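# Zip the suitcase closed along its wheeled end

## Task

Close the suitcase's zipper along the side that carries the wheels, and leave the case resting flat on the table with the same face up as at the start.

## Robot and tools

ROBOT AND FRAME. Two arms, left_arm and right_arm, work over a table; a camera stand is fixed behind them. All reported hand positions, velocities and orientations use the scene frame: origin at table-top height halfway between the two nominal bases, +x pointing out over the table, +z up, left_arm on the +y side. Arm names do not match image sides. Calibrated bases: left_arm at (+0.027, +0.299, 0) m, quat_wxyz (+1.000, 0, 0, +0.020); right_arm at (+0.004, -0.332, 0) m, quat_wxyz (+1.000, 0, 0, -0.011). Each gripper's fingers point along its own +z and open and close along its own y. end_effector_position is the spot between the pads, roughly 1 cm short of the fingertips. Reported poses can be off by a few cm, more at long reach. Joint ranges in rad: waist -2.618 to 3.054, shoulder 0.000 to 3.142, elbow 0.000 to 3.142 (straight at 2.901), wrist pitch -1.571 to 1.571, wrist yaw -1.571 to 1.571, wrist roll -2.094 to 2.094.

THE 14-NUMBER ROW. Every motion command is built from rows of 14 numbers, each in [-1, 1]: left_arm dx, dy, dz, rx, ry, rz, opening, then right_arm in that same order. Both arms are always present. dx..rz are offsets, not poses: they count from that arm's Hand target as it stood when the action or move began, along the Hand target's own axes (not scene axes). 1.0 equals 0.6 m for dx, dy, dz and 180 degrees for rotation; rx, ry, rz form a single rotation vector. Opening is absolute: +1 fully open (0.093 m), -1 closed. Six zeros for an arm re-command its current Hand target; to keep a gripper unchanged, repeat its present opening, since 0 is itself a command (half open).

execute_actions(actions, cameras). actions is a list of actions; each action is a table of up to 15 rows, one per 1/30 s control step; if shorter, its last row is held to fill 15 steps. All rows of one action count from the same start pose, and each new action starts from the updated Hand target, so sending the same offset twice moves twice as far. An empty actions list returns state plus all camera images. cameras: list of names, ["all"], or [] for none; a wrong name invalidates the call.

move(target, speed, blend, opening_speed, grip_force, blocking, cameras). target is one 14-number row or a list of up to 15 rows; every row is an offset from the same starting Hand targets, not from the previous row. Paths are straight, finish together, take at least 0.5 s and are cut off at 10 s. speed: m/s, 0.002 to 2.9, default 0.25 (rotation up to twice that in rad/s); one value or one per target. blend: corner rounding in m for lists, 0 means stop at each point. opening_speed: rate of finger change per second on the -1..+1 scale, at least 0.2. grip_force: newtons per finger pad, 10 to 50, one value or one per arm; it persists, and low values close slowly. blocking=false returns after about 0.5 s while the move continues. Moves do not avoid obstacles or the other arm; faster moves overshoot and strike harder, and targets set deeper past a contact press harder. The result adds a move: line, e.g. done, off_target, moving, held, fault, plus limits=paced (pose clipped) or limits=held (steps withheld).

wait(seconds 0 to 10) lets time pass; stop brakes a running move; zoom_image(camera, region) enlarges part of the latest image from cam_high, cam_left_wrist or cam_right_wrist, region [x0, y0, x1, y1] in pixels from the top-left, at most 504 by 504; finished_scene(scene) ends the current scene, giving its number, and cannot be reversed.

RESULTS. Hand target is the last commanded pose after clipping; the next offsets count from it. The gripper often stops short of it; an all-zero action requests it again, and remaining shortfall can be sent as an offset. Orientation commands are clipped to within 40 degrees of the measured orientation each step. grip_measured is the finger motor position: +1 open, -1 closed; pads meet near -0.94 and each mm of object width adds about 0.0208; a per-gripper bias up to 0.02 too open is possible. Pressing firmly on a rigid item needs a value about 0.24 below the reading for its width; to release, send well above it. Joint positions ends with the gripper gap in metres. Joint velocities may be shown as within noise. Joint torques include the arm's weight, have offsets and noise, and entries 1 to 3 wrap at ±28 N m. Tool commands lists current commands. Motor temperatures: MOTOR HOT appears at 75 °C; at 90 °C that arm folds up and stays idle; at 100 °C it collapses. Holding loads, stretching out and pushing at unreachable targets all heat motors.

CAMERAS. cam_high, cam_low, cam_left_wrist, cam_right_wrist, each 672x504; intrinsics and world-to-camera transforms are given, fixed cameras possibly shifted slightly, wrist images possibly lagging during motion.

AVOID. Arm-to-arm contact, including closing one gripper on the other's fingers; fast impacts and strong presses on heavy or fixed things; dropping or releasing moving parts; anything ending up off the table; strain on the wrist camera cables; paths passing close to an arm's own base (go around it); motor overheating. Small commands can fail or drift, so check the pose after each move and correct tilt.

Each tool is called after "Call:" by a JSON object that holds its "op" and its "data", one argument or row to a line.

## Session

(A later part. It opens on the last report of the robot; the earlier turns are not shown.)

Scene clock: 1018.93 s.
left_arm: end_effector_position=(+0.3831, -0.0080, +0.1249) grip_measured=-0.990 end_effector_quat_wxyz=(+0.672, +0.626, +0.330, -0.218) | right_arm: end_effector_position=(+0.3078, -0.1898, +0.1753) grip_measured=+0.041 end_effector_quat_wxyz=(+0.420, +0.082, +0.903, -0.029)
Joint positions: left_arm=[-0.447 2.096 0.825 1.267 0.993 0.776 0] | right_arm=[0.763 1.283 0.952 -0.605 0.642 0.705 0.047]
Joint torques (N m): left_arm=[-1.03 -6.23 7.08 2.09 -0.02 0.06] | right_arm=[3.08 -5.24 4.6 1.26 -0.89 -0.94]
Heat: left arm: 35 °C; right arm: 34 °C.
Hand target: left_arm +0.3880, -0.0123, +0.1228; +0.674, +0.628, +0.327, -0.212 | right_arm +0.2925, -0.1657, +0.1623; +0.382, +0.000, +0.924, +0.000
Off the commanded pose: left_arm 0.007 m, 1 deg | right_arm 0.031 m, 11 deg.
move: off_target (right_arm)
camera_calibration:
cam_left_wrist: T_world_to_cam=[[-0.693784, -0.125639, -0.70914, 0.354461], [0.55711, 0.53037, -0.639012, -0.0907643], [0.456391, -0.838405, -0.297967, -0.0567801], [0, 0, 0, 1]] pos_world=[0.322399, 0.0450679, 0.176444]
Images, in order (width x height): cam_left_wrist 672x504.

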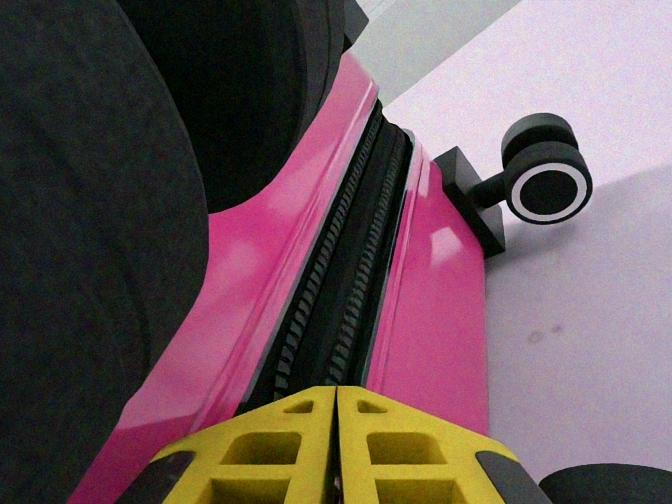

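Call:
{"op": "move", "data": {
  "target": [-0.025,-0.025,0.05,0,0,0,-1,0,0.06,0,0,0,0,-0.1],
  "speed": 0.06,
  "cameras": ["cam_left_wrist"]
}}

Scene clock: 1025.33 s.
left_arm: end_effector_position=(+0.3703, -0.0346, +0.1259) grip_measured=-0.990 end_effector_quat_wxyz=(+0.674, +0.626, +0.328, -0.216) | right_arm: end_effector_position=(+0.3030, -0.1741, +0.1747) grip_measured=+0.041 end_effector_quat_wxyz=(+0.421, +0.095, +0.901, -0.037)
Joint positions: left_arm=[-0.53 2.096 0.825 1.273 0.909 0.776 0] | right_arm=[0.834 1.342 1.001 -0.661 0.703 0.81 0.047]
Joint torques (N m): left_arm=[-2.4 -6.26 7.28 2.08 -0.17 0.02] | right_arm=[5.83 -1.54 7.58 1.33 -0.91 -1.06]
Heat: left arm: 35 °C; right arm: 34 °C.
Hand target: left_arm +0.3723, -0.0456, +0.1227; +0.674, +0.628, +0.327, -0.212 | right_arm +0.2925, -0.1297, +0.1623; +0.382, +0.000, +0.924, +0.000
Off the commanded pose: left_arm 0.012 m, 1 deg | right_arm 0.047 m, 13 deg.
move: off_target (left_arm, right_arm)
camera_calibration:
cam_left_wrist: T_world_to_cam=[[-0.689844, -0.127406, -0.712659, 0.341883], [0.560691, 0.528702, -0.63726, -0.0703615], [0.457975, -0.839192, -0.293286, -0.0742208], [0, 0, 0, 1]] pos_world=[0.309289, 0.0184726, 0.17704]
Images, in order (width x height): cam_left_wrist 672x504.

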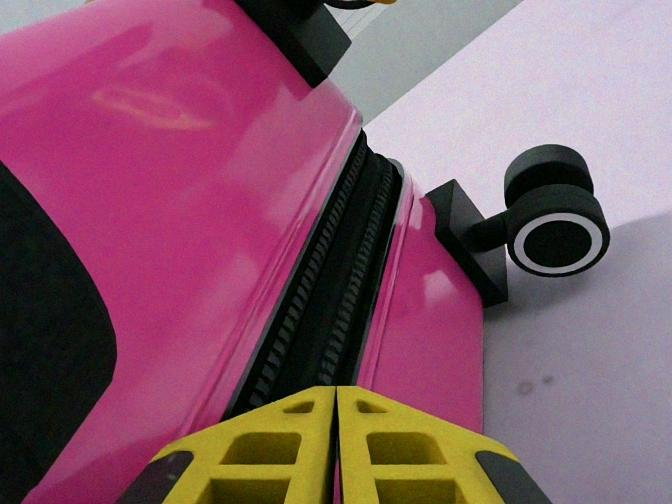

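Call:
{"op": "zoom_image", "data": {
  "camera": "cam_left_wrist",
  "region": [270, 370, 410, 504]
}}

Scaled by 3.600 from the camera's 672x504 image, which has a finer 960x720 frame.

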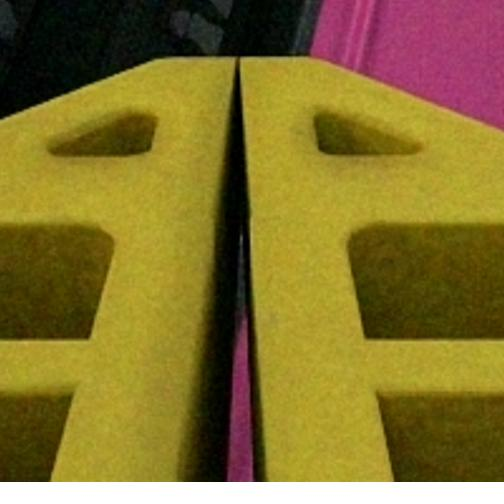

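Call:
{"op": "move", "data": {
  "target": [-0.015,-0.015,-0.12,0,0,0,-0.2,0,0,0,0,0,0,-0.1],
  "speed": 0.12,
  "cameras": ["cam_left_wrist"]
}}

Scene clock: 1032.53 s.
left_arm: end_effector_position=(+0.3508, +0.0201, +0.1096) grip_measured=-0.201 end_effector_quat_wxyz=(+0.661, +0.625, +0.350, -0.224) | right_arm: end_effector_position=(+0.3001, -0.1561, +0.1733) grip_measured=+0.041 end_effector_quat_wxyz=(+0.416, +0.072, +0.906, -0.019)
Joint positions: left_arm=[-0.409 2.039 0.639 1.349 1.018 0.776 0.036] | right_arm=[0.867 1.359 1.015 -0.647 0.674 0.796 0.047]
Joint torques (N m): left_arm=[0.12 -9.76 3.28 2.45 0.24 0.11] | right_arm=[2.7 -2.4 6.95 1.27 -0.64 -0.89]
Heat: left arm: 35 °C; right arm: 34 °C.
Hand target: left_arm +0.3473, +0.0231, +0.1227; +0.674, +0.628, +0.327, -0.212 | right_arm +0.2925, -0.1297, +0.1624; +0.382, +0.000, +0.924, +0.000
Off the commanded pose: left_arm 0.014 m, 3 deg | right_arm 0.030 m, 10 deg.
move: off_target (left_arm, right_arm)
camera_calibration:
cam_left_wrist: T_world_to_cam=[[-0.722667, -0.122535, -0.680249, 0.331622], [0.522298, 0.547801, -0.653544, -0.0839011], [0.452723, -0.827587, -0.331878, -0.018322], [0, 0, 0, 1]] pos_world=[0.291768, 0.0714334, 0.164672]
Images, in order (width x height): cam_left_wrist 672x504.

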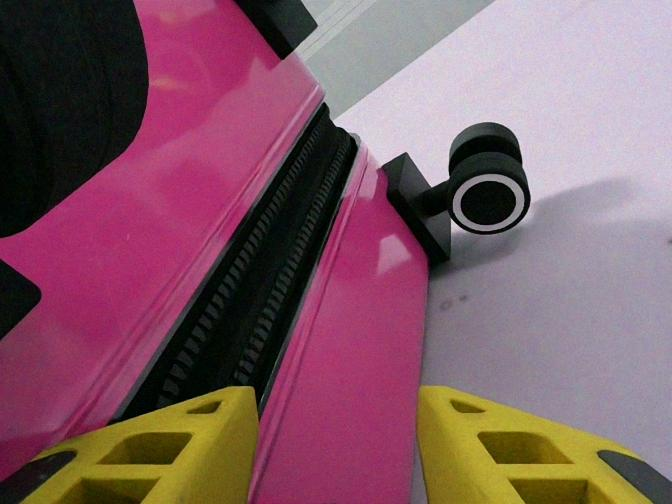

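Call:
{"op": "move", "data": {
  "target": [0.01,0.01,-0.1,0,0,0,-0.2,0,-0.03,0,0,0,0,-0.1],
  "speed": 0.15,
  "cameras": ["cam_left_wrist","cam_high"]
}}

Scene clock: 1038.20 s.
left_arm: end_effector_position=(+0.3513, +0.0827, +0.1119) grip_measured=-0.201 end_effector_quat_wxyz=(+0.664, +0.621, +0.352, -0.223) | right_arm: end_effector_position=(+0.3020, -0.1590, +0.1744) grip_measured=+0.041 end_effector_quat_wxyz=(+0.411, +0.057, +0.910, -0.013)
Joint positions: left_arm=[-0.213 2 0.564 1.382 1.206 0.78 0.036] | right_arm=[0.841 1.339 1.005 -0.631 0.635 0.739 0.047]
Joint torques (N m): left_arm=[-0.23 -8.95 2.76 2.35 0.26 0.09] | right_arm=[0.7 -5.12 4.3 1.33 -0.54 -0.78]
Heat: left arm: 35 °C; right arm: 34 °C.
Hand target: left_arm +0.3451, +0.0837, +0.1229; +0.674, +0.628, +0.327, -0.212 | right_arm +0.2925, -0.1476, +0.1624; +0.383, +0.000, +0.924, +0.000
Off the commanded pose: left_arm 0.013 m, 3 deg | right_arm 0.019 m, 8 deg.
move: off_target (left_arm, right_arm)
camera_calibration:
cam_left_wrist: T_world_to_cam=[[-0.72174, -0.134221, -0.679026, 0.341728], [0.517416, 0.546995, -0.658087, -0.114668], [0.459752, -0.826306, -0.32534, 0.0306871], [0, 0, 0, 1]] pos_world=[0.291861, 0.133946, 0.166564]
Images, in order (width x height): cam_high 672x504, cam_left_wrist 672x504.

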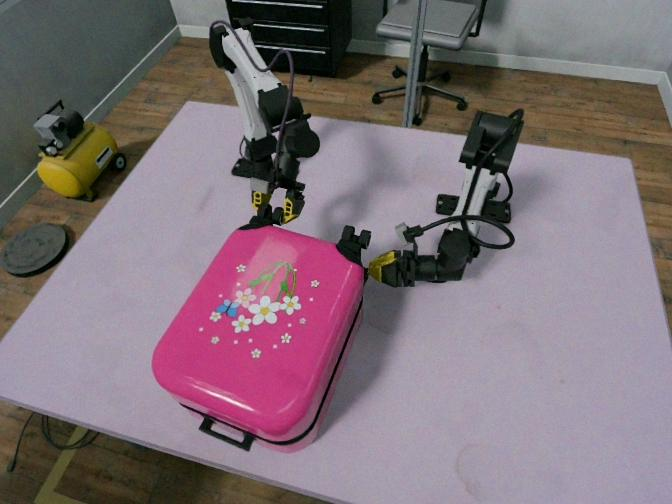

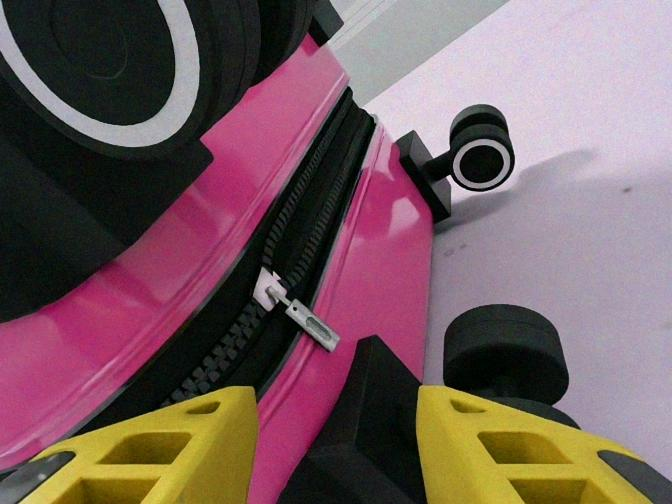

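Call:
{"op": "move", "data": {
  "target": [0.02,0.0435,0.072,0.039,-0.039,0,-1,0,0,0,0,0,0,-0.1],
  "speed": 0.1,
  "cameras": ["cam_left_wrist"]
}}

Scene clock: 1059.27 s.
left_arm: end_effector_position=(+0.3756, +0.0540, +0.1361) grip_measured=-0.990 end_effector_quat_wxyz=(+0.657, +0.651, +0.274, -0.264) | right_arm: end_effector_position=(+0.3023, -0.1596, +0.1745) grip_measured=+0.041 end_effector_quat_wxyz=(+0.411, +0.056, +0.910, -0.014)
Joint positions: left_arm=[-0.258 2.058 0.817 1.255 1.336 0.776 0] | right_arm=[0.838 1.338 1.005 -0.631 0.634 0.736 0.047]
Joint torques (N m): left_arm=[-1.85 -5.89 7.84 1.52 0.01 0.05] | right_arm=[0.94 -5.11 4.29 1.32 -0.55 -0.74]
Heat: left arm: 37 °C; right arm: 34 °C.
Hand target: left_arm +0.3793, +0.0459, +0.1328; +0.653, +0.653, +0.271, -0.269 | right_arm +0.2925, -0.1476, +0.1624; +0.382, +0.000, +0.924, +0.000
Off the commanded pose: left_arm 0.009 m, 1 deg | right_arm 0.020 m, 8 deg.
move: off_target (right_arm)
camera_calibration:
cam_left_wrist: T_world_to_cam=[[-0.692221, -0.0210335, -0.721379, 0.360393], [0.643487, 0.434554, -0.630148, -0.140662], [0.326733, -0.9004, -0.287273, 0.0525404], [0, 0, 0, 1]] pos_world=[0.322819, 0.116013, 0.186436]
Images, in order (width x height): cam_left_wrist 672x504.

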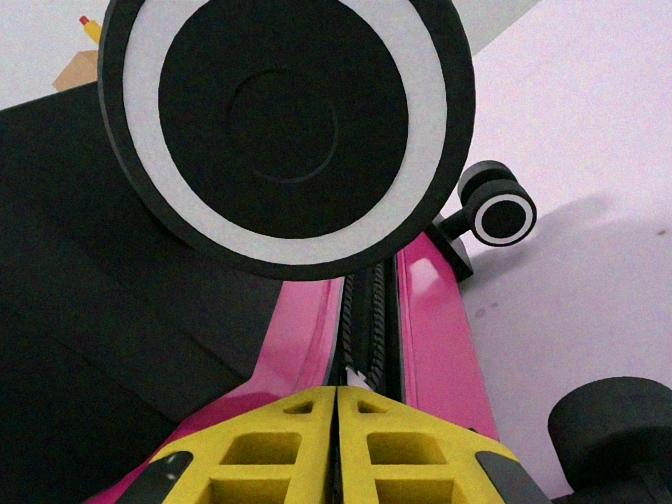

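Call:
{"op": "move", "data": {
  "target": [0,0,0,0,0,0.2,-1,0,0,0,0,0,0,-0.1],
  "cameras": ["cam_left_wrist"]
}}

Scene clock: 1072.63 s.
left_arm: end_effector_position=(+0.3751, +0.0505, +0.1282) grip_measured=-0.990 end_effector_quat_wxyz=(+0.703, +0.703, +0.076, -0.068) | right_arm: end_effector_position=(+0.3023, -0.1596, +0.1745) grip_measured=+0.041 end_effector_quat_wxyz=(+0.411, +0.056, +0.910, -0.014)
Joint positions: left_arm=[-0.267 2.082 0.822 1.255 1.334 1.372 0] | right_arm=[0.838 1.338 1.005 -0.631 0.634 0.736 0.047]
Joint torques (N m): left_arm=[-1.11 -7.57 7.25 1.7 0.09 0.21] | right_arm=[1.02 -5.11 4.33 1.32 -0.55 -0.74]
Heat: left arm: 35 °C; right arm: 33 °C.
Hand target: left_arm +0.3792, +0.0458, +0.1328; +0.705, +0.705, +0.056, -0.054 | right_arm +0.2925, -0.1476, +0.1624; +0.382, +0.000, +0.924, +0.000
Off the commanded pose: left_arm 0.008 m, 3 deg | right_arm 0.020 m, 8 deg.
move: off_target (left_arm, right_arm)
camera_calibration:
cam_left_wrist: T_world_to_cam=[[-0.187134, -0.00756956, -0.982305, 0.197589], [0.883804, 0.435204, -0.171722, -0.292774], [0.428803, -0.9003, -0.0747513, -0.0182345], [0, 0, 0, 1]] pos_world=[0.30355, 0.112496, 0.142454]
Images, in order (width x height): cam_left_wrist 672x504.

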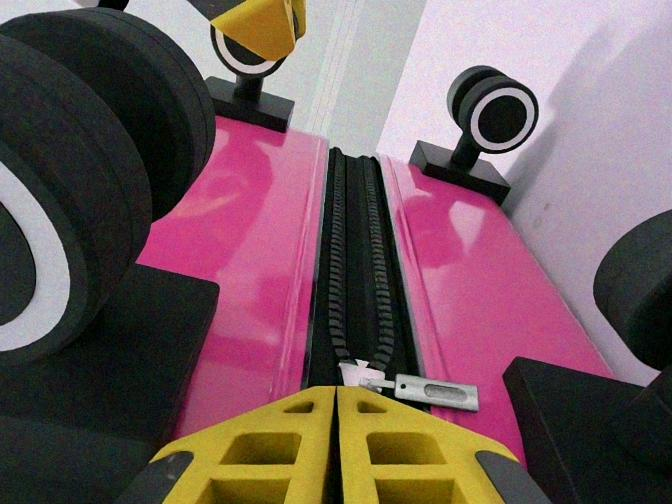

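Call:
{"op": "move", "data": {
  "target": [
    [0,-0.011,0.0,0,0,0,-1,0,0.04,0,0,0,0,-0.1],
    [0,-0.011,0.07,0,0,0,-1,0,0.06,0,0,0,0,-0.1]
  ],
  "speed": 0.06,
  "cameras": ["cam_left_wrist"]
}}

Scene clock: 1080.90 s.
left_arm: end_effector_position=(+0.3625, +0.0150, +0.1258) grip_measured=-0.990 end_effector_quat_wxyz=(+0.702, +0.706, +0.051, -0.078) | right_arm: end_effector_position=(+0.3045, -0.1452, +0.1743) grip_measured=+0.041 end_effector_quat_wxyz=(+0.419, +0.076, +0.905, -0.024)
Joint positions: left_arm=[-0.366 2.1 0.846 1.243 1.284 1.398 0] | right_arm=[0.889 1.413 1.062 -0.661 0.7 0.827 0.047]
Joint torques (N m): left_arm=[-1.91 -5.9 8.95 1.68 -0.45 0.09] | right_arm=[4.49 -2.58 7.23 1.21 -0.69 -0.8]
Heat: left arm: 34 °C; right arm: 33 °C.
Hand target: left_arm +0.3784, +0.0039, +0.1263; +0.705, +0.705, +0.056, -0.054 | right_arm +0.2925, -0.1117, +0.1622; +0.382, +0.000, +0.924, +0.000
Off the commanded pose: left_arm 0.019 m, 3 deg | right_arm 0.038 m, 10 deg.
move: off_target (left_arm, right_arm)
camera_calibration:
cam_left_wrist: T_world_to_cam=[[-0.167024, 0.0026771, -0.985949, 0.185651], [0.907494, 0.39134, -0.152671, -0.276949], [0.385433, -0.920242, -0.0677925, -0.029921], [0, 0, 0, 1]] pos_world=[0.29387, 0.0803497, 0.138732]
Images, in order (width x height): cam_left_wrist 672x504.

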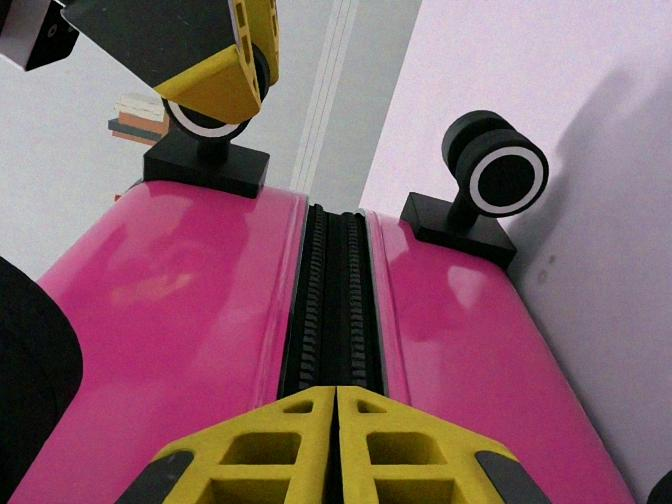

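Call:
{"op": "move", "data": {
  "target": [
    [-0.01,0,-0.03,0,0,0,-1,0,0.04,0,0,0,0,-0.1],
    [-0.01,0.006,-0.09,0,0,0,-0.45,0,0.02,0,0,0,0,-0.1]
  ],
  "speed": 0.12,
  "blend": [0.02,0],
  "cameras": ["cam_left_wrist"]
}}

Scene clock: 1092.90 s.
left_arm: end_effector_position=(+0.3743, +0.0551, +0.1178) grip_measured=-0.452 end_effector_quat_wxyz=(+0.700, +0.707, +0.075, -0.070) | right_arm: end_effector_position=(+0.3053, -0.1282, +0.1736) grip_measured=+0.041 end_effector_quat_wxyz=(+0.419, +0.083, +0.904, -0.025)
Joint positions: left_arm=[-0.254 2.1 0.815 1.237 1.349 1.413 0.024] | right_arm=[0.927 1.478 1.12 -0.689 0.724 0.886 0.047]
Joint torques (N m): left_arm=[0.08 -10.81 4.29 1.97 0.2 0.01] | right_arm=[3.41 -4.85 5.98 1.29 -0.74 -1.08]
Motor temperatures (°C): left_arm=[22 32 29 33 20 19 20] | right_arm=[20 22 28 32 20 21 24]
Heat: left arm: 33 °C; right arm: 32 °C.
Hand target: left_arm +0.3728, +0.0578, +0.1308; +0.705, +0.705, +0.056, -0.054 | right_arm +0.2925, -0.0997, +0.1623; +0.382, +0.000, +0.924, +0.000
Off the commanded pose: left_arm 0.013 m, 3 deg | right_arm 0.033 m, 11 deg.
move: off_target (left_arm, right_arm); blend cut to 0.0131 m at target 1; target 2's new opening was sent with left_arm's hand 0.012 m and 2 deg from that target
camera_calibration:
cam_left_wrist: T_world_to_cam=[[-0.188421, 0.00228642, -0.982086, 0.187103], [0.88503, 0.433858, -0.16879, -0.296574], [0.425699, -0.900979, -0.0837715, -0.0122722], [0, 0, 0, 1]] pos_world=[0.302955, 0.117186, 0.132665]
Images, in order (width x height): cam_left_wrist 672x504.

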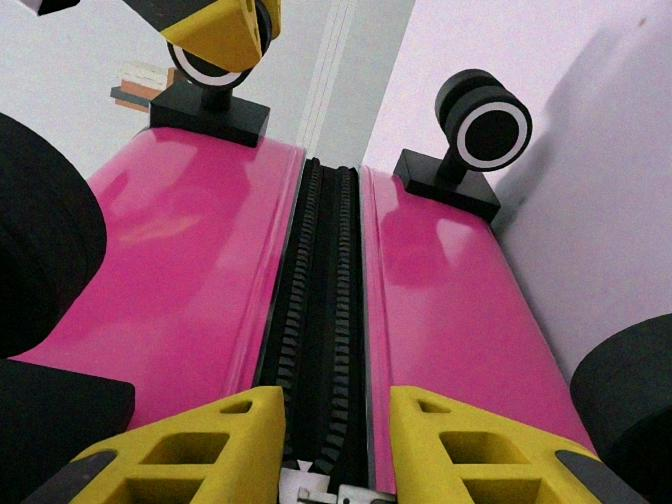

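Call:
{"op": "move", "data": {
  "target": [
    [0,0.01,-0.055,0,0,0,-1,0,0,0,0,0,0,-0.1],
    [0.02,0.012,-0.045,0,0,0,-1,0,0,0,0,0,0,-0.1]
  ],
  "speed": 0.12,
  "cameras": ["cam_left_wrist"]
}}

Scene clock: 1111.00 s.
left_arm: end_effector_position=(+0.3904, +0.0890, +0.1305) grip_measured=-0.990 end_effector_quat_wxyz=(+0.705, +0.704, +0.083, -0.042) | right_arm: end_effector_position=(+0.3051, -0.1257, +0.1730) grip_measured=+0.041 end_effector_quat_wxyz=(+0.416, +0.076, +0.906, -0.021)
Joint positions: left_arm=[-0.158 2.069 0.826 1.223 1.396 1.414 0] | right_arm=[0.927 1.478 1.12 -0.683 0.711 0.872 0.047]
Joint torques (N m): left_arm=[-1.07 -7.98 6.8 1.7 0.49 -0.02] | right_arm=[3.3 -4.79 5.98 1.26 -0.65 -0.95]
Heat: left arm: 36 °C; right arm: 33 °C.
Hand target: left_arm +0.3857, +0.0849, +0.1360; +0.705, +0.705, +0.056, -0.054 | right_arm +0.2925, -0.0997, +0.1623; +0.382, +0.000, +0.924, +0.000
Off the commanded pose: left_arm 0.008 m, 3 deg | right_arm 0.031 m, 10 deg.
move: off_target (left_arm, right_arm)
camera_calibration:
cam_left_wrist: T_world_to_cam=[[-0.159906, -0.012463, -0.987054, 0.193487], [0.866745, 0.476771, -0.146435, -0.32295], [0.472423, -0.878939, -0.0654362, -0.0101821], [0, 0, 0, 1]] pos_world=[0.315665, 0.147435, 0.143025]
Images, in order (width x height): cam_left_wrist 672x504.

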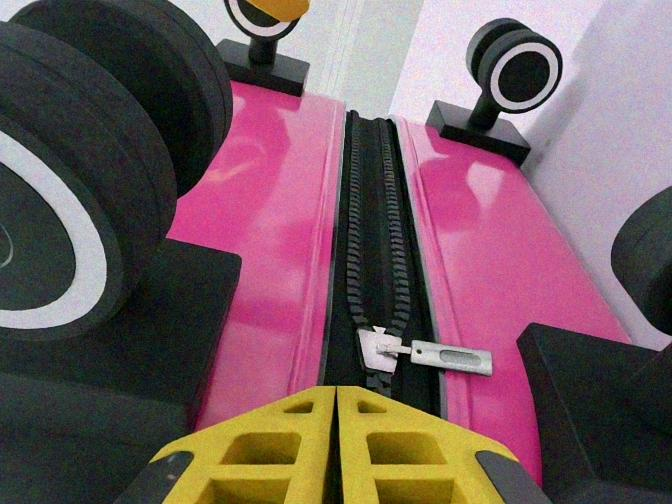

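Call:
{"op": "move", "data": {
  "target": [
    [0.012,-0.020,0.0,0,0,0,-1,0,0,0,0,0,0,-0.1],
    [0.02,-0.020,0.06,0,0,0,-1,0,0.02,0,0,0,0,-0.1]
  ],
  "speed": 0.05,
  "cameras": ["cam_left_wrist"]
}}

Scene clock: 1118.30 s.
left_arm: end_effector_position=(+0.3942, +0.0715, +0.1172) grip_measured=-0.990 end_effector_quat_wxyz=(+0.702, +0.705, +0.085, -0.057) | right_arm: end_effector_position=(+0.3064, -0.1268, +0.1749) grip_measured=+0.041 end_effector_quat_wxyz=(+0.421, +0.085, +0.903, -0.029)
Joint positions: left_arm=[-0.203 2.129 0.865 1.22 1.368 1.413 0] | right_arm=[0.932 1.491 1.135 -0.7 0.737 0.894 0.047]
Joint torques (N m): left_arm=[-4.7 -6.5 8.72 1.94 -0.01 0] | right_arm=[5.27 -3.11 7.47 1.26 -0.76 -0.94]
Heat: left arm: 35 °C; right arm: 32 °C.
Hand target: left_arm +0.3958, +0.0489, +0.1222; +0.705, +0.705, +0.056, -0.054 | right_arm +0.2925, -0.0876, +0.1624; +0.382, +0.000, +0.924, +0.000
Off the commanded pose: left_arm 0.023 m, 3 deg | right_arm 0.043 m, 11 deg.
move: off_target (left_arm, right_arm)
camera_calibration:
cam_left_wrist: T_world_to_cam=[[-0.184091, -0.0055448, -0.982893, 0.18931], [0.871029, 0.462424, -0.165748, -0.318382], [0.455432, -0.886642, -0.0802986, -0.0192039], [0, 0, 0, 1]] pos_world=[0.320917, 0.13125, 0.131758]
Images, in order (width x height): cam_left_wrist 672x504.

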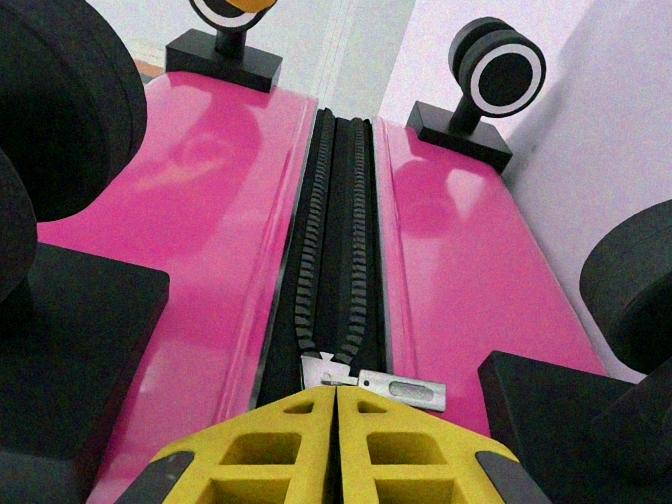

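Call:
{"op": "move", "data": {
  "target": [0.005,0.008,0.05,0,0,0,-1,0,0.04,0,0,0,0,-0.1],
  "speed": 0.05,
  "cameras": ["cam_left_wrist"]
}}

Scene clock: 1122.43 s.
left_arm: end_effector_position=(+0.3847, +0.0277, +0.1226) grip_measured=-0.990 end_effector_quat_wxyz=(+0.700, +0.707, +0.062, -0.079) | right_arm: end_effector_position=(+0.3091, -0.1195, +0.1750) grip_measured=+0.041 end_effector_quat_wxyz=(+0.424, +0.114, +0.897, -0.045)
Joint positions: left_arm=[-0.317 2.139 0.915 1.192 1.318 1.401 0] | right_arm=[0.956 1.565 1.211 -0.771 0.789 0.999 0.047]
Joint torques (N m): left_arm=[-1.47 -6.64 9.44 1.83 -0.25 0.11] | right_arm=[7.42 -3.44 7.84 1.45 -0.94 -1.4]
Heat: left arm: 35 °C; right arm: 32 °C.
Hand target: left_arm +0.3996, +0.0189, +0.1266; +0.705, +0.705, +0.056, -0.054 | right_arm +0.2925, -0.0637, +0.1623; +0.382, +0.000, +0.924, +0.000
Off the commanded pose: left_arm 0.018 m, 3 deg | right_arm 0.060 m, 15 deg.
move: off_target (left_arm, right_arm)
camera_calibration:
cam_left_wrist: T_world_to_cam=[[-0.182907, 0.0052054, -0.983116, 0.191849], [0.899175, 0.405231, -0.165144, -0.298255], [0.39753, -0.914199, -0.0788002, -0.0304501], [0, 0, 0, 1]] pos_world=[0.315379, 0.092026, 0.136955]
Images, in order (width x height): cam_left_wrist 672x504.

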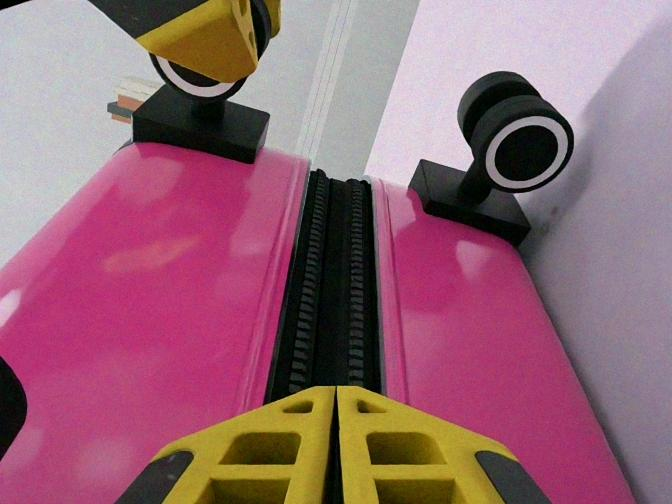

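Call:
{"op": "move", "data": {
  "target": [
    [-0.02,0,-0.02,0,0,0,-1,0,-0.03,0,0,0,0,-0.1],
    [-0.02,0.0,-0.11,0,0,0,0.0,0,-0.04,0,0,0,0,-0.1]
  ],
  "speed": 0.12,
  "blend": [0.01,0],
  "cameras": ["cam_left_wrist"]
}}

Scene clock: 1138.73 s.
left_arm: end_effector_position=(+0.3834, +0.0826, +0.1126) grip_measured=-0.004 end_effector_quat_wxyz=(+0.699, +0.707, +0.075, -0.081) | right_arm: end_effector_position=(+0.3105, -0.1088, +0.1735) grip_measured=+0.041 end_effector_quat_wxyz=(+0.422, +0.085, +0.902, -0.024)
Joint positions: left_arm=[-0.173 2.126 0.847 1.196 1.448 1.433 0.045] | right_arm=[0.956 1.552 1.188 -0.699 0.745 0.92 0.047]
Joint torques (N m): left_arm=[0.01 -10.95 5.38 2.01 0.11 -0.07] | right_arm=[2.91 -8.01 4.21 1.19 -0.81 -1.15]
Heat: left arm: 35 °C; right arm: 32 °C.
Hand target: left_arm +0.3875, +0.0848, +0.1285; +0.705, +0.705, +0.056, -0.054 | right_arm +0.2925, -0.0876, +0.1623; +0.382, +0.000, +0.924, +0.000
Off the commanded pose: left_arm 0.017 m, 4 deg | right_arm 0.030 m, 11 deg.
move: off_target (left_arm, right_arm); blend cut to 0.0078 m at target 1; target 2's new opening was sent with left_arm's hand 0.013 m and 3 deg from that target
camera_calibration:
cam_left_wrist: T_world_to_cam=[[-0.203126, 0.00515221, -0.979139, 0.188806], [0.889528, 0.418921, -0.182332, -0.316451], [0.409243, -0.908008, -0.089677, 0.0157599], [0, 0, 0, 1]] pos_world=[0.313394, 0.145905, 0.128581]
Images, in order (width x height): cam_left_wrist 672x504.

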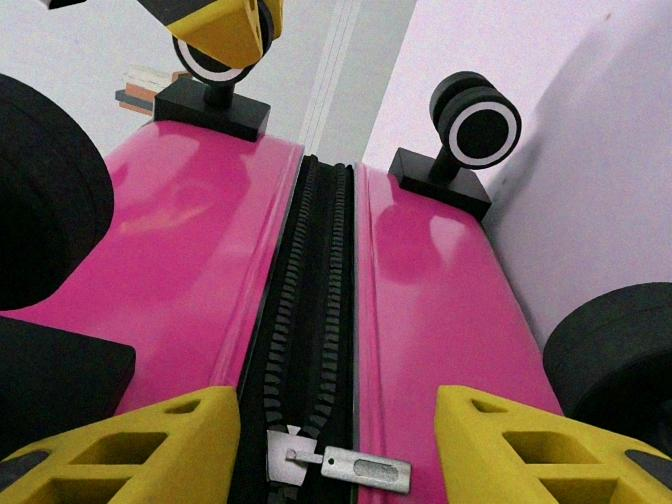

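Call:
{"op": "move", "data": {
  "target": [0.015,0.008,0.047,0,0,0,0.0,0,0,0,0,0,0,-0.1],
  "speed": 0.06,
  "cameras": ["cam_left_wrist"]
}}

Scene clock: 1145.43 s.
left_arm: end_effector_position=(+0.3851, +0.0757, +0.1133) grip_measured=-0.004 end_effector_quat_wxyz=(+0.699, +0.707, +0.078, -0.077) | right_arm: end_effector_position=(+0.3120, -0.1136, +0.1747) grip_measured=+0.041 end_effector_quat_wxyz=(+0.423, +0.086, +0.902, -0.028)
Joint positions: left_arm=[-0.192 2.126 0.852 1.196 1.419 1.43 0.045] | right_arm=[0.945 1.543 1.183 -0.7 0.745 0.911 0.047]
Joint torques (N m): left_arm=[-3.66 -9.1 9.77 1.86 -0.29 -0.3] | right_arm=[3.84 -7.39 4.36 1.22 -0.83 -1.07]
Motor temperatures (°C): left_arm=[22 37 31 32 20 19 20] | right_arm=[22 22 29 32 20 23 24]
Heat: left arm: 37 °C; right arm: 32 °C.
Hand target: left_arm +0.3973, +0.0567, +0.1318; +0.705, +0.705, +0.056, -0.054 | right_arm +0.2925, -0.0876, +0.1624; +0.382, +0.000, +0.924, +0.000
Off the commanded pose: left_arm 0.029 m, 4 deg | right_arm 0.035 m, 12 deg.
move: off_target (left_arm, right_arm)
camera_calibration:
cam_left_wrist: T_world_to_cam=[[-0.201755, 0.0047778, -0.979424, 0.189291], [0.885588, 0.428033, -0.180338, -0.314267], [0.418365, -0.90375, -0.0905892, 0.00506723], [0, 0, 0, 1]] pos_world=[0.314382, 0.138192, 0.129181]
Images, in order (width x height): cam_left_wrist 672x504.

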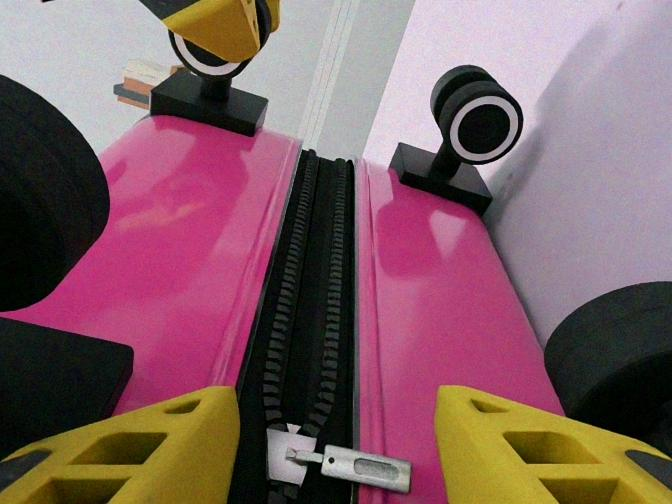

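Call:
{"op": "move", "data": {
  "target": [
    [-0.01,-0.004,-0.02,0,0,0,-0.15,0,0,0,0,0,0,-0.1],
    [-0.016,-0.004,0.02,0,0,0,-0.15,0,0,0,0,0,0,-0.1]
  ],
  "speed": 0.06,
  "cameras": ["cam_left_wrist"]
}}

Scene clock: 1150.77 s.
left_arm: end_effector_position=(+0.3805, +0.0610, +0.1150) grip_measured=-0.149 end_effector_quat_wxyz=(+0.699, +0.708, +0.069, -0.080) | right_arm: end_effector_position=(+0.3127, -0.1155, +0.1748) grip_measured=+0.041 end_effector_quat_wxyz=(+0.423, +0.088, +0.901, -0.030)
Joint positions: left_arm=[-0.233 2.126 0.855 1.207 1.395 1.423 0.038] | right_arm=[0.941 1.543 1.183 -0.703 0.749 0.911 0.047]
Joint torques (N m): left_arm=[-3.64 -10.1 7.08 1.93 -0.4 -0.15] | right_arm=[4.21 -7.46 4.36 1.25 -0.85 -1.09]
Heat: left arm: 38 °C; right arm: 32 °C.
Hand target: left_arm +0.3875, +0.0447, +0.1310; +0.705, +0.705, +0.056, -0.054 | right_arm +0.2925, -0.0877, +0.1624; +0.382, +0.000, +0.924, +0.000
Off the commanded pose: left_arm 0.024 m, 3 deg | right_arm 0.037 m, 12 deg.
move: off_target (left_arm, right_arm)
camera_calibration:
cam_left_wrist: T_world_to_cam=[[-0.193754, 0.00730477, -0.981023, 0.187202], [0.894082, 0.412931, -0.173508, -0.306746], [0.403827, -0.910733, -0.086538, -0.000642678], [0, 0, 0, 1]] pos_world=[0.310787, 0.124712, 0.130371]
Images, in order (width x height): cam_left_wrist 672x504.

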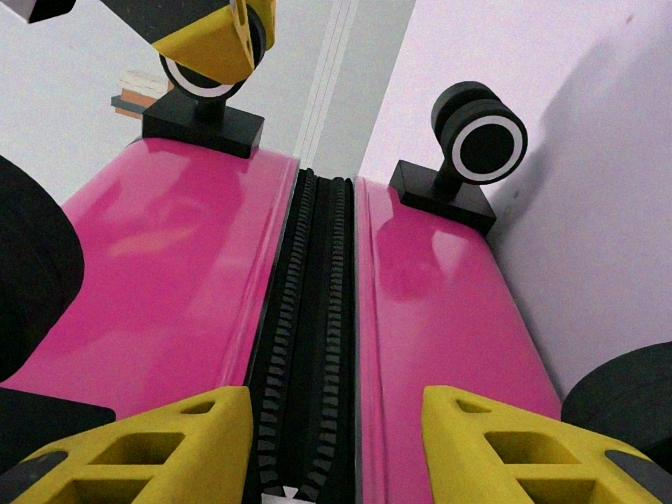

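Call:
{"op": "move", "data": {
  "target": [0,0,0,0,0,0,-1,0,0,0,0,0,0,-0.1],
  "opening_speed": 0.6,
  "cameras": ["cam_left_wrist"]
}}

Call:
{"op": "zoom_image", "data": {
  "camera": "cam_left_wrist",
  "region": [220, 350, 460, 504]
}}

Scene clock: 1157.73 s.
left_arm: end_effector_position=(+0.3809, +0.0483, +0.1166) grip_measured=-0.990 end_effector_quat_wxyz=(+0.699, +0.707, +0.072, -0.073) | right_arm: end_effector_position=(+0.3127, -0.1155, +0.1749) grip_measured=+0.041 end_effector_quat_wxyz=(+0.423, +0.088, +0.901, -0.030)
Joint positions: left_arm=[-0.268 2.126 0.859 1.217 1.347 1.413 0] | right_arm=[0.941 1.543 1.183 -0.703 0.749 0.911 0.047]
Joint torques (N m): left_arm=[-0.88 -9.95 6.99 1.78 0 -0.01] | right_arm=[4.23 -7.34 4.34 1.24 -0.86 -1.08]
Heat: left arm: 38 °C; right arm: 32 °C.
Hand target: left_arm +0.3874, +0.0447, +0.1309; +0.705, +0.705, +0.056, -0.054 | right_arm +0.2925, -0.0877, +0.1624; +0.382, +0.000, +0.924, +0.000
Off the commanded pose: left_arm 0.016 m, 3 deg | right_arm 0.037 m, 12 deg.
move: off_target (left_arm, right_arm)
camera_calibration:
cam_left_wrist: T_world_to_cam=[[-0.188733, 0.00456204, -0.982018, 0.187269], [0.889528, 0.42448, -0.168986, -0.301005], [0.416076, -0.905426, -0.0841715, -0.0174711], [0, 0, 0, 1]] pos_world=[0.310366, 0.111098, 0.131565]
Images, in order (width x height): cam_left_wrist 672x504.

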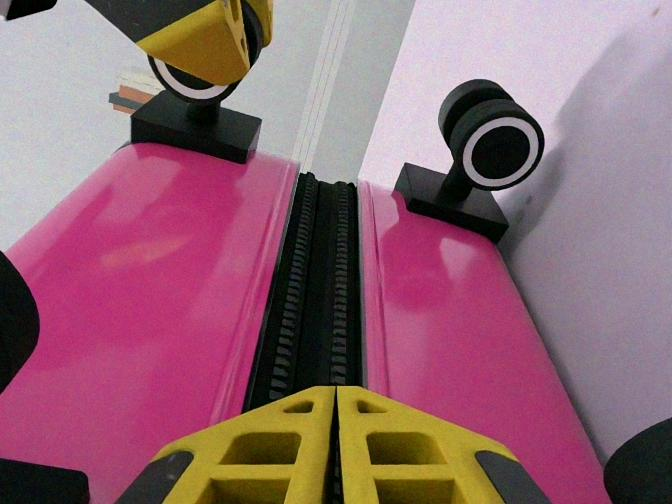

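Scaled by 2.100 from the camera's 672x504 image, which has a finer 960x720 frame.

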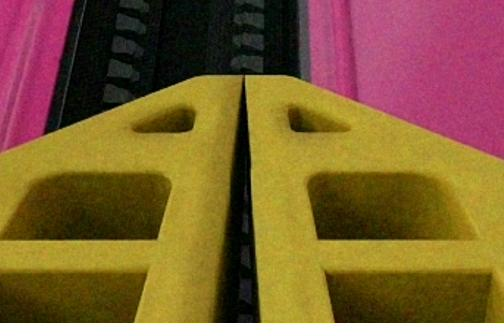

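Call:
{"op": "move", "data": {
  "target": [-0.015,0,0.055,0,0,0,-1,0,0,0,0,0,0,-0.1],
  "speed": 0.06,
  "cameras": ["cam_left_wrist"]
}}

Scene clock: 1162.33 s.
left_arm: end_effector_position=(+0.3736, +0.0298, +0.1163) grip_measured=-0.990 end_effector_quat_wxyz=(+0.698, +0.708, +0.067, -0.080) | right_arm: end_effector_position=(+0.3127, -0.1155, +0.1749) grip_measured=+0.041 end_effector_quat_wxyz=(+0.423, +0.088, +0.901, -0.030)
Joint positions: left_arm=[-0.32 2.126 0.859 1.217 1.309 1.41 0] | right_arm=[0.941 1.543 1.183 -0.703 0.749 0.911 0.047]
Joint torques (N m): left_arm=[-3.92 -10.3 6.97 1.91 -0.46 -0.09] | right_arm=[4.22 -7.45 4.36 1.23 -0.85 -1.07]
Heat: left arm: 39 °C; right arm: 31 °C.
Hand target: left_arm +0.3786, +0.0116, +0.1323; +0.705, +0.705, +0.056, -0.054 | right_arm +0.2925, -0.0877, +0.1624; +0.382, +0.000, +0.924, +0.000
Off the commanded pose: left_arm 0.025 m, 3 deg | right_arm 0.037 m, 12 deg.
move: off_target (left_arm, right_arm)
camera_calibration:
cam_left_wrist: T_world_to_cam=[[-0.191572, 0.00926229, -0.981435, 0.186593], [0.895407, 0.411144, -0.1709, -0.288218], [0.401928, -0.911523, -0.0870572, -0.0252967], [0, 0, 0, 1]] pos_world=[0.303986, 0.0937121, 0.13167]
Images, in order (width x height): cam_left_wrist 672x504.

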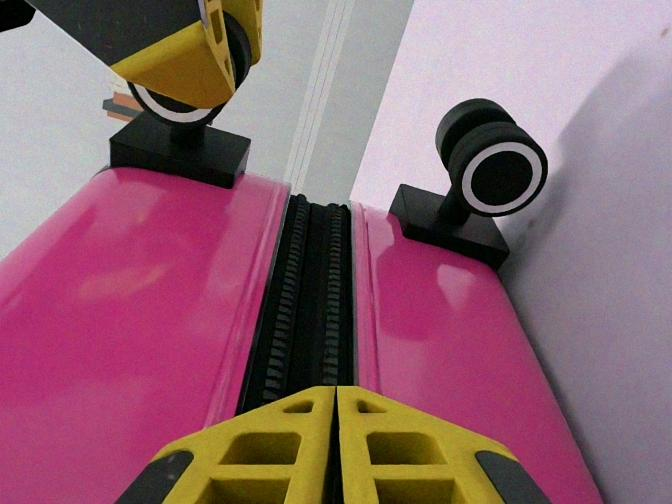

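Call:
{"op": "move", "data": {
  "target": [-0.008,0,0.05,0,0,0,-1,0,0,0,0,0,0,-0.1],
  "speed": 0.06,
  "cameras": ["cam_left_wrist"]
}}

Call:
{"op": "zoom_image", "data": {
  "camera": "cam_left_wrist",
  "region": [220, 350, 460, 504]
}}

Scene clock: 1168.60 s.
left_arm: end_effector_position=(+0.3721, +0.0165, +0.1165) grip_measured=-0.990 end_effector_quat_wxyz=(+0.698, +0.708, +0.076, -0.078) | right_arm: end_effector_position=(+0.3093, -0.1266, +0.1757) grip_measured=+0.041 end_effector_quat_wxyz=(+0.418, +0.094, +0.902, -0.039)
Joint positions: left_arm=[-0.359 2.126 0.859 1.222 1.255 1.395 0] | right_arm=[0.93 1.52 1.172 -0.736 0.75 0.921 0.047]
Joint torques (N m): left_arm=[-7.06 -9.72 8.49 1.79 -0.67 0.01] | right_arm=[5.41 -5.48 5.09 1.5 -0.84 -1.16]
Heat: left arm: 39 °C; right arm: 31 °C.
Hand target: left_arm +0.3739, -0.0184, +0.1330; +0.705, +0.705, +0.056, -0.054 | right_arm +0.2925, -0.0877, +0.1623; +0.382, +0.000, +0.924, +0.000
Off the commanded pose: left_arm 0.039 m, 4 deg | right_arm 0.044 m, 13 deg.
move: off_target (left_arm, right_arm)
camera_calibration:
cam_left_wrist: T_world_to_cam=[[-0.200896, 0.00735818, -0.979585, 0.189801], [0.887147, 0.425467, -0.178742, -0.277694], [0.415465, -0.904944, -0.0920021, -0.041395], [0, 0, 0, 1]] pos_world=[0.301684, 0.0792927, 0.132482]
Images, in order (width x height): cam_left_wrist 672x504.

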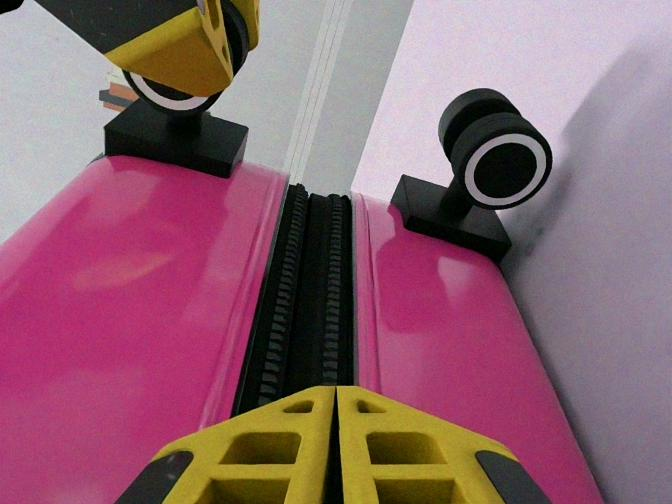

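Scaled by 2.100 from the camera's 672x504 image, which has a finer 960x720 frame.

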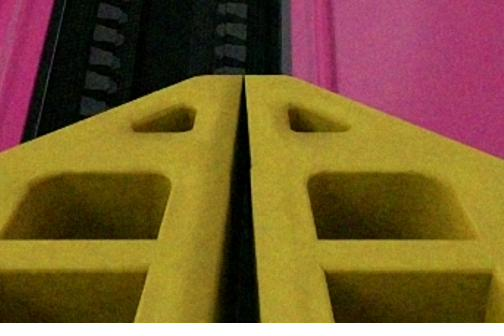

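Call:
{"op": "move", "data": {
  "target": [-0.03,0.005,0.03,0,0,0,-1,0.04,0.09,0.04,0,0,0,-0.1],
  "speed": 0.06,
  "cameras": ["cam_left_wrist"]
}}

Scene clock: 1174.67 s.
left_arm: end_effector_position=(+0.3911, +0.0158, +0.1161) grip_measured=-0.990 end_effector_quat_wxyz=(+0.697, +0.699, +0.145, -0.063) | right_arm: end_effector_position=(+0.3028, -0.1208, +0.1711) grip_measured=+0.041 end_effector_quat_wxyz=(+0.447, +0.131, +0.882, -0.072)
Joint positions: left_arm=[-0.364 2.122 0.859 1.215 1.133 1.319 0] | right_arm=[1.001 1.599 1.208 -0.812 0.887 1.098 0.047]
Joint torques (N m): left_arm=[-10.81 -11.69 5.35 2.33 -0.04 0.63] | right_arm=[9.18 1.63 7.06 2.08 -1.54 -1.63]
Heat: left arm: 40 °C; right arm: 32 °C.
Hand target: left_arm +0.3567, -0.0364, +0.1387; +0.705, +0.705, +0.056, -0.054 | right_arm +0.2925, -0.0337, +0.1284; +0.382, +0.000, +0.924, +0.000
Off the commanded pose: left_arm 0.067 m, 10 deg | right_arm 0.098 m, 19 deg.
move: off_target (left_arm, right_arm)
camera_calibration:
cam_left_wrist: T_world_to_cam=[[-0.27493, -0.0187492, -0.961281, 0.220497], [0.814538, 0.526655, -0.243233, -0.259992], [0.510824, -0.849872, -0.129522, -0.0837803], [0, 0, 0, 1]] pos_world=[0.315192, 0.0698577, 0.13787]
Images, in order (width x height): cam_left_wrist 672x504.

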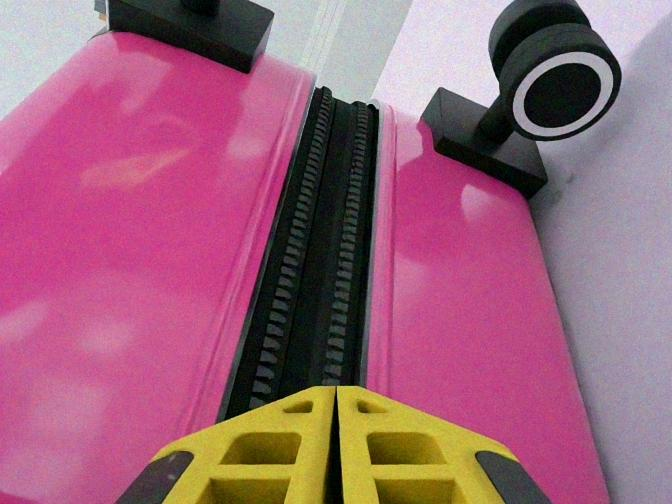

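Call:
{"op": "move", "data": {
  "target": [0.03,0.025,-0.05,0,0,0,-1,0,-0.09,0,0,0,0,-0.1],
  "speed": 0.08,
  "cameras": ["cam_left_wrist"]
}}

Scene clock: 1182.70 s.
left_arm: end_effector_position=(+0.3814, +0.0139, +0.1155) grip_measured=-0.990 end_effector_quat_wxyz=(+0.690, +0.711, +0.117, -0.073) | right_arm: end_effector_position=(+0.3069, -0.1309, +0.1719) grip_measured=+0.041 end_effector_quat_wxyz=(+0.457, +0.106, +0.882, -0.045)
Joint positions: left_arm=[-0.367 2.1 0.862 1.138 1.184 1.395 0] | right_arm=[0.96 1.497 1.085 -0.642 0.843 0.941 0.047]
Joint torques (N m): left_arm=[-3.93 -12.46 9.09 2.04 0.25 0.07] | right_arm=[3.51 -2.1 3.11 1.64 -1.64 -1.19]
Motor temperatures (°C): left_arm=[26 42 30 32 20 19 20] | right_arm=[23 23 29 34 21 24 24]
Heat: left arm: 42 °C; right arm: 34 °C.
Hand target: left_arm +0.3767, -0.0064, +0.1508; +0.705, +0.705, +0.056, -0.054 | right_arm +0.2924, -0.0877, +0.1283; +0.382, +0.000, +0.924, +0.000
Off the commanded pose: left_arm 0.041 m, 8 deg | right_arm 0.063 m, 16 deg.
move: off_target (left_arm, right_arm)
camera_calibration:
cam_left_wrist: T_world_to_cam=[[-0.251397, 0.0151577, -0.967765, 0.208527], [0.848575, 0.484372, -0.212848, -0.267105], [0.465532, -0.874731, -0.134632, -0.0623378], [0, 0, 0, 1]] pos_world=[0.308102, 0.0716888, 0.13656]
Images, in order (width x height): cam_left_wrist 672x504.

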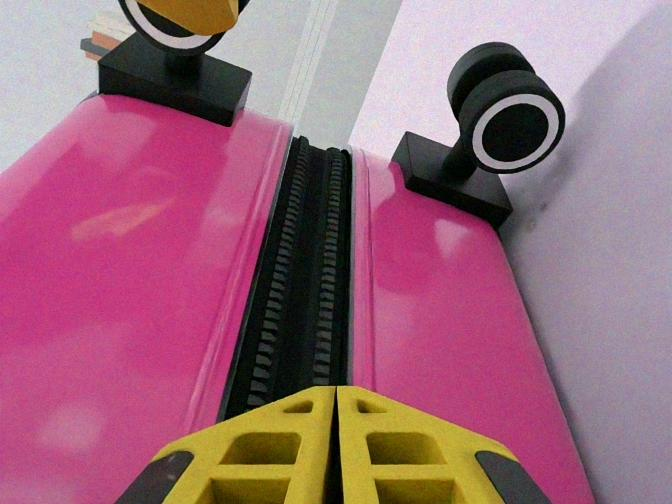

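Call:
{"op": "move", "data": {
  "target": [
    [0,-0.04,0.02,0,0,0,-0.4,0,0,0,0,0,0,-0.1],
    [-0.01,-0.035,-0.1,0,0,0,-0.4,0,0,0,0,0,0,-0.1]
  ],
  "speed": 0.12,
  "cameras": ["cam_left_wrist"]
}}

Scene clock: 1189.90 s.
left_arm: end_effector_position=(+0.3656, +0.0412, +0.1058) grip_measured=-0.409 end_effector_quat_wxyz=(+0.685, +0.712, +0.114, -0.106) | right_arm: end_effector_position=(+0.3112, -0.1133, +0.1724) grip_measured=+0.041 end_effector_quat_wxyz=(+0.455, +0.072, +0.888, -0.020)
Joint positions: left_arm=[-0.299 2.089 0.796 1.141 1.303 1.405 0.026] | right_arm=[0.961 1.502 1.085 -0.563 0.788 0.849 0.047]
Joint torques (N m): left_arm=[2.29 -11.6 4.31 2.66 0.51 0.46] | right_arm=[2.48 -2.36 2.99 1.19 -1.26 -0.4]
Heat: left arm: 43 °C; right arm: 34 °C.
Hand target: left_arm +0.3674, +0.0536, +0.1311; +0.705, +0.705, +0.056, -0.054 | right_arm +0.2925, -0.0876, +0.1284; +0.382, +0.000, +0.924, +0.000
Off the commanded pose: left_arm 0.028 m, 9 deg | right_arm 0.054 m, 13 deg.
move: off_target (left_arm, right_arm)
camera_calibration:
cam_left_wrist: T_world_to_cam=[[-0.293007, 0.02967, -0.95565, 0.208118], [0.861703, 0.441267, -0.250503, -0.267994], [0.414264, -0.896885, -0.154861, -0.010639], [0, 0, 0, 1]] pos_world=[0.296319, 0.10254, 0.130107]
Images, in order (width x height): cam_left_wrist 672x504.

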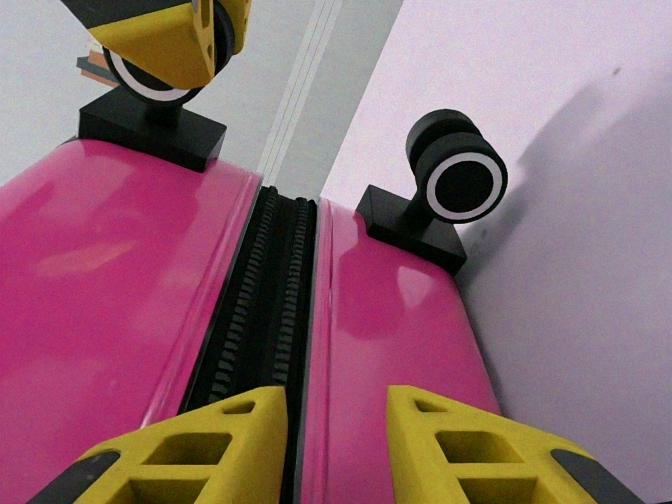

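Call:
{"op": "move", "data": {
  "target": [-0.01,0.015,-0.09,0,0,0,-0.6,0,0,0,0,0,0,-0.1],
  "speed": 0.12,
  "cameras": ["cam_left_wrist","cam_low"]
}}

Call:
{"op": "zoom_image", "data": {
  "camera": "cam_low",
  "region": [330, 200, 450, 290]
}}

Scene clock: 1196.87 s.
left_arm: end_effector_position=(+0.3781, +0.1070, +0.1317) grip_measured=-0.599 end_effector_quat_wxyz=(+0.701, +0.705, +0.094, -0.047) | right_arm: end_effector_position=(+0.3114, -0.1111, +0.1723) grip_measured=+0.041 end_effector_quat_wxyz=(+0.453, +0.064, +0.889, -0.018)
Joint positions: left_arm=[-0.11 2.005 0.762 1.155 1.434 1.459 0.016] | right_arm=[0.961 1.502 1.085 -0.555 0.778 0.833 0.047]
Joint torques (N m): left_arm=[-0.42 -9.69 3.45 1.99 0.69 0.04] | right_arm=[2.41 -2.24 3.03 1.12 -1.19 -0.26]
Heat: left arm: 43 °C; right arm: 33 °C.
Hand target: left_arm +0.3628, +0.1076, +0.1409; +0.705, +0.705, +0.056, -0.054 | right_arm +0.2925, -0.0877, +0.1284; +0.382, +0.000, +0.924, +0.000
Off the commanded pose: left_arm 0.018 m, 4 deg | right_arm 0.053 m, 12 deg.
move: off_target (left_arm, right_arm)
camera_calibration:
cam_left_wrist: T_world_to_cam=[[-0.182384, -0.00720172, -0.983201, 0.200384], [0.858774, 0.48578, -0.162862, -0.31655], [0.478793, -0.874051, -0.0824142, 0.0108654], [0, 0, 0, 1]] pos_world=[0.30319, 0.164714, 0.146359]
Images, in order (width x height): cam_low 672x504, cam_left_wrist 672x504.

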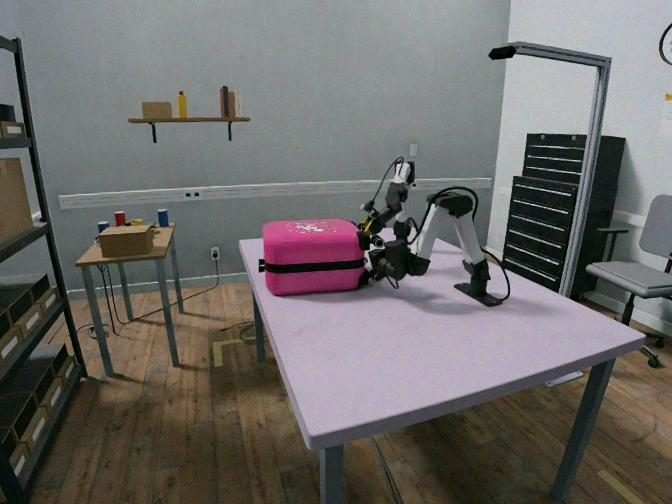

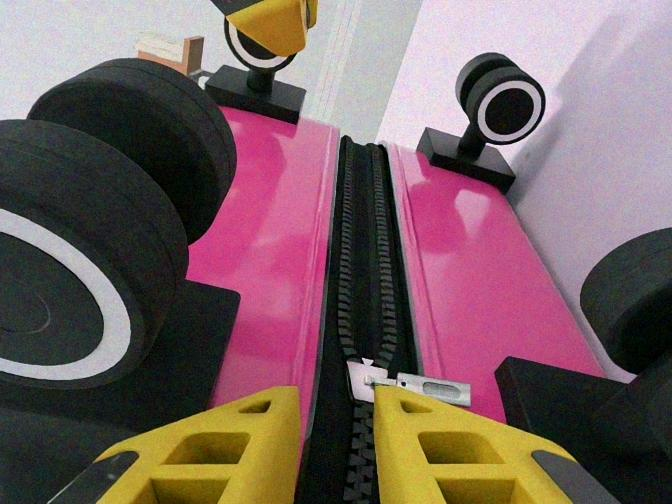

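Scaled by 4.200 from the camera's 672x504 image, which has a finer 960x720 frame.

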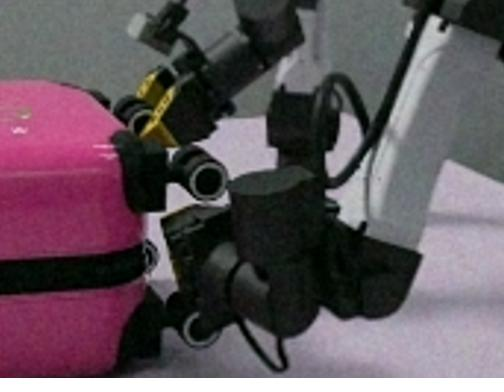

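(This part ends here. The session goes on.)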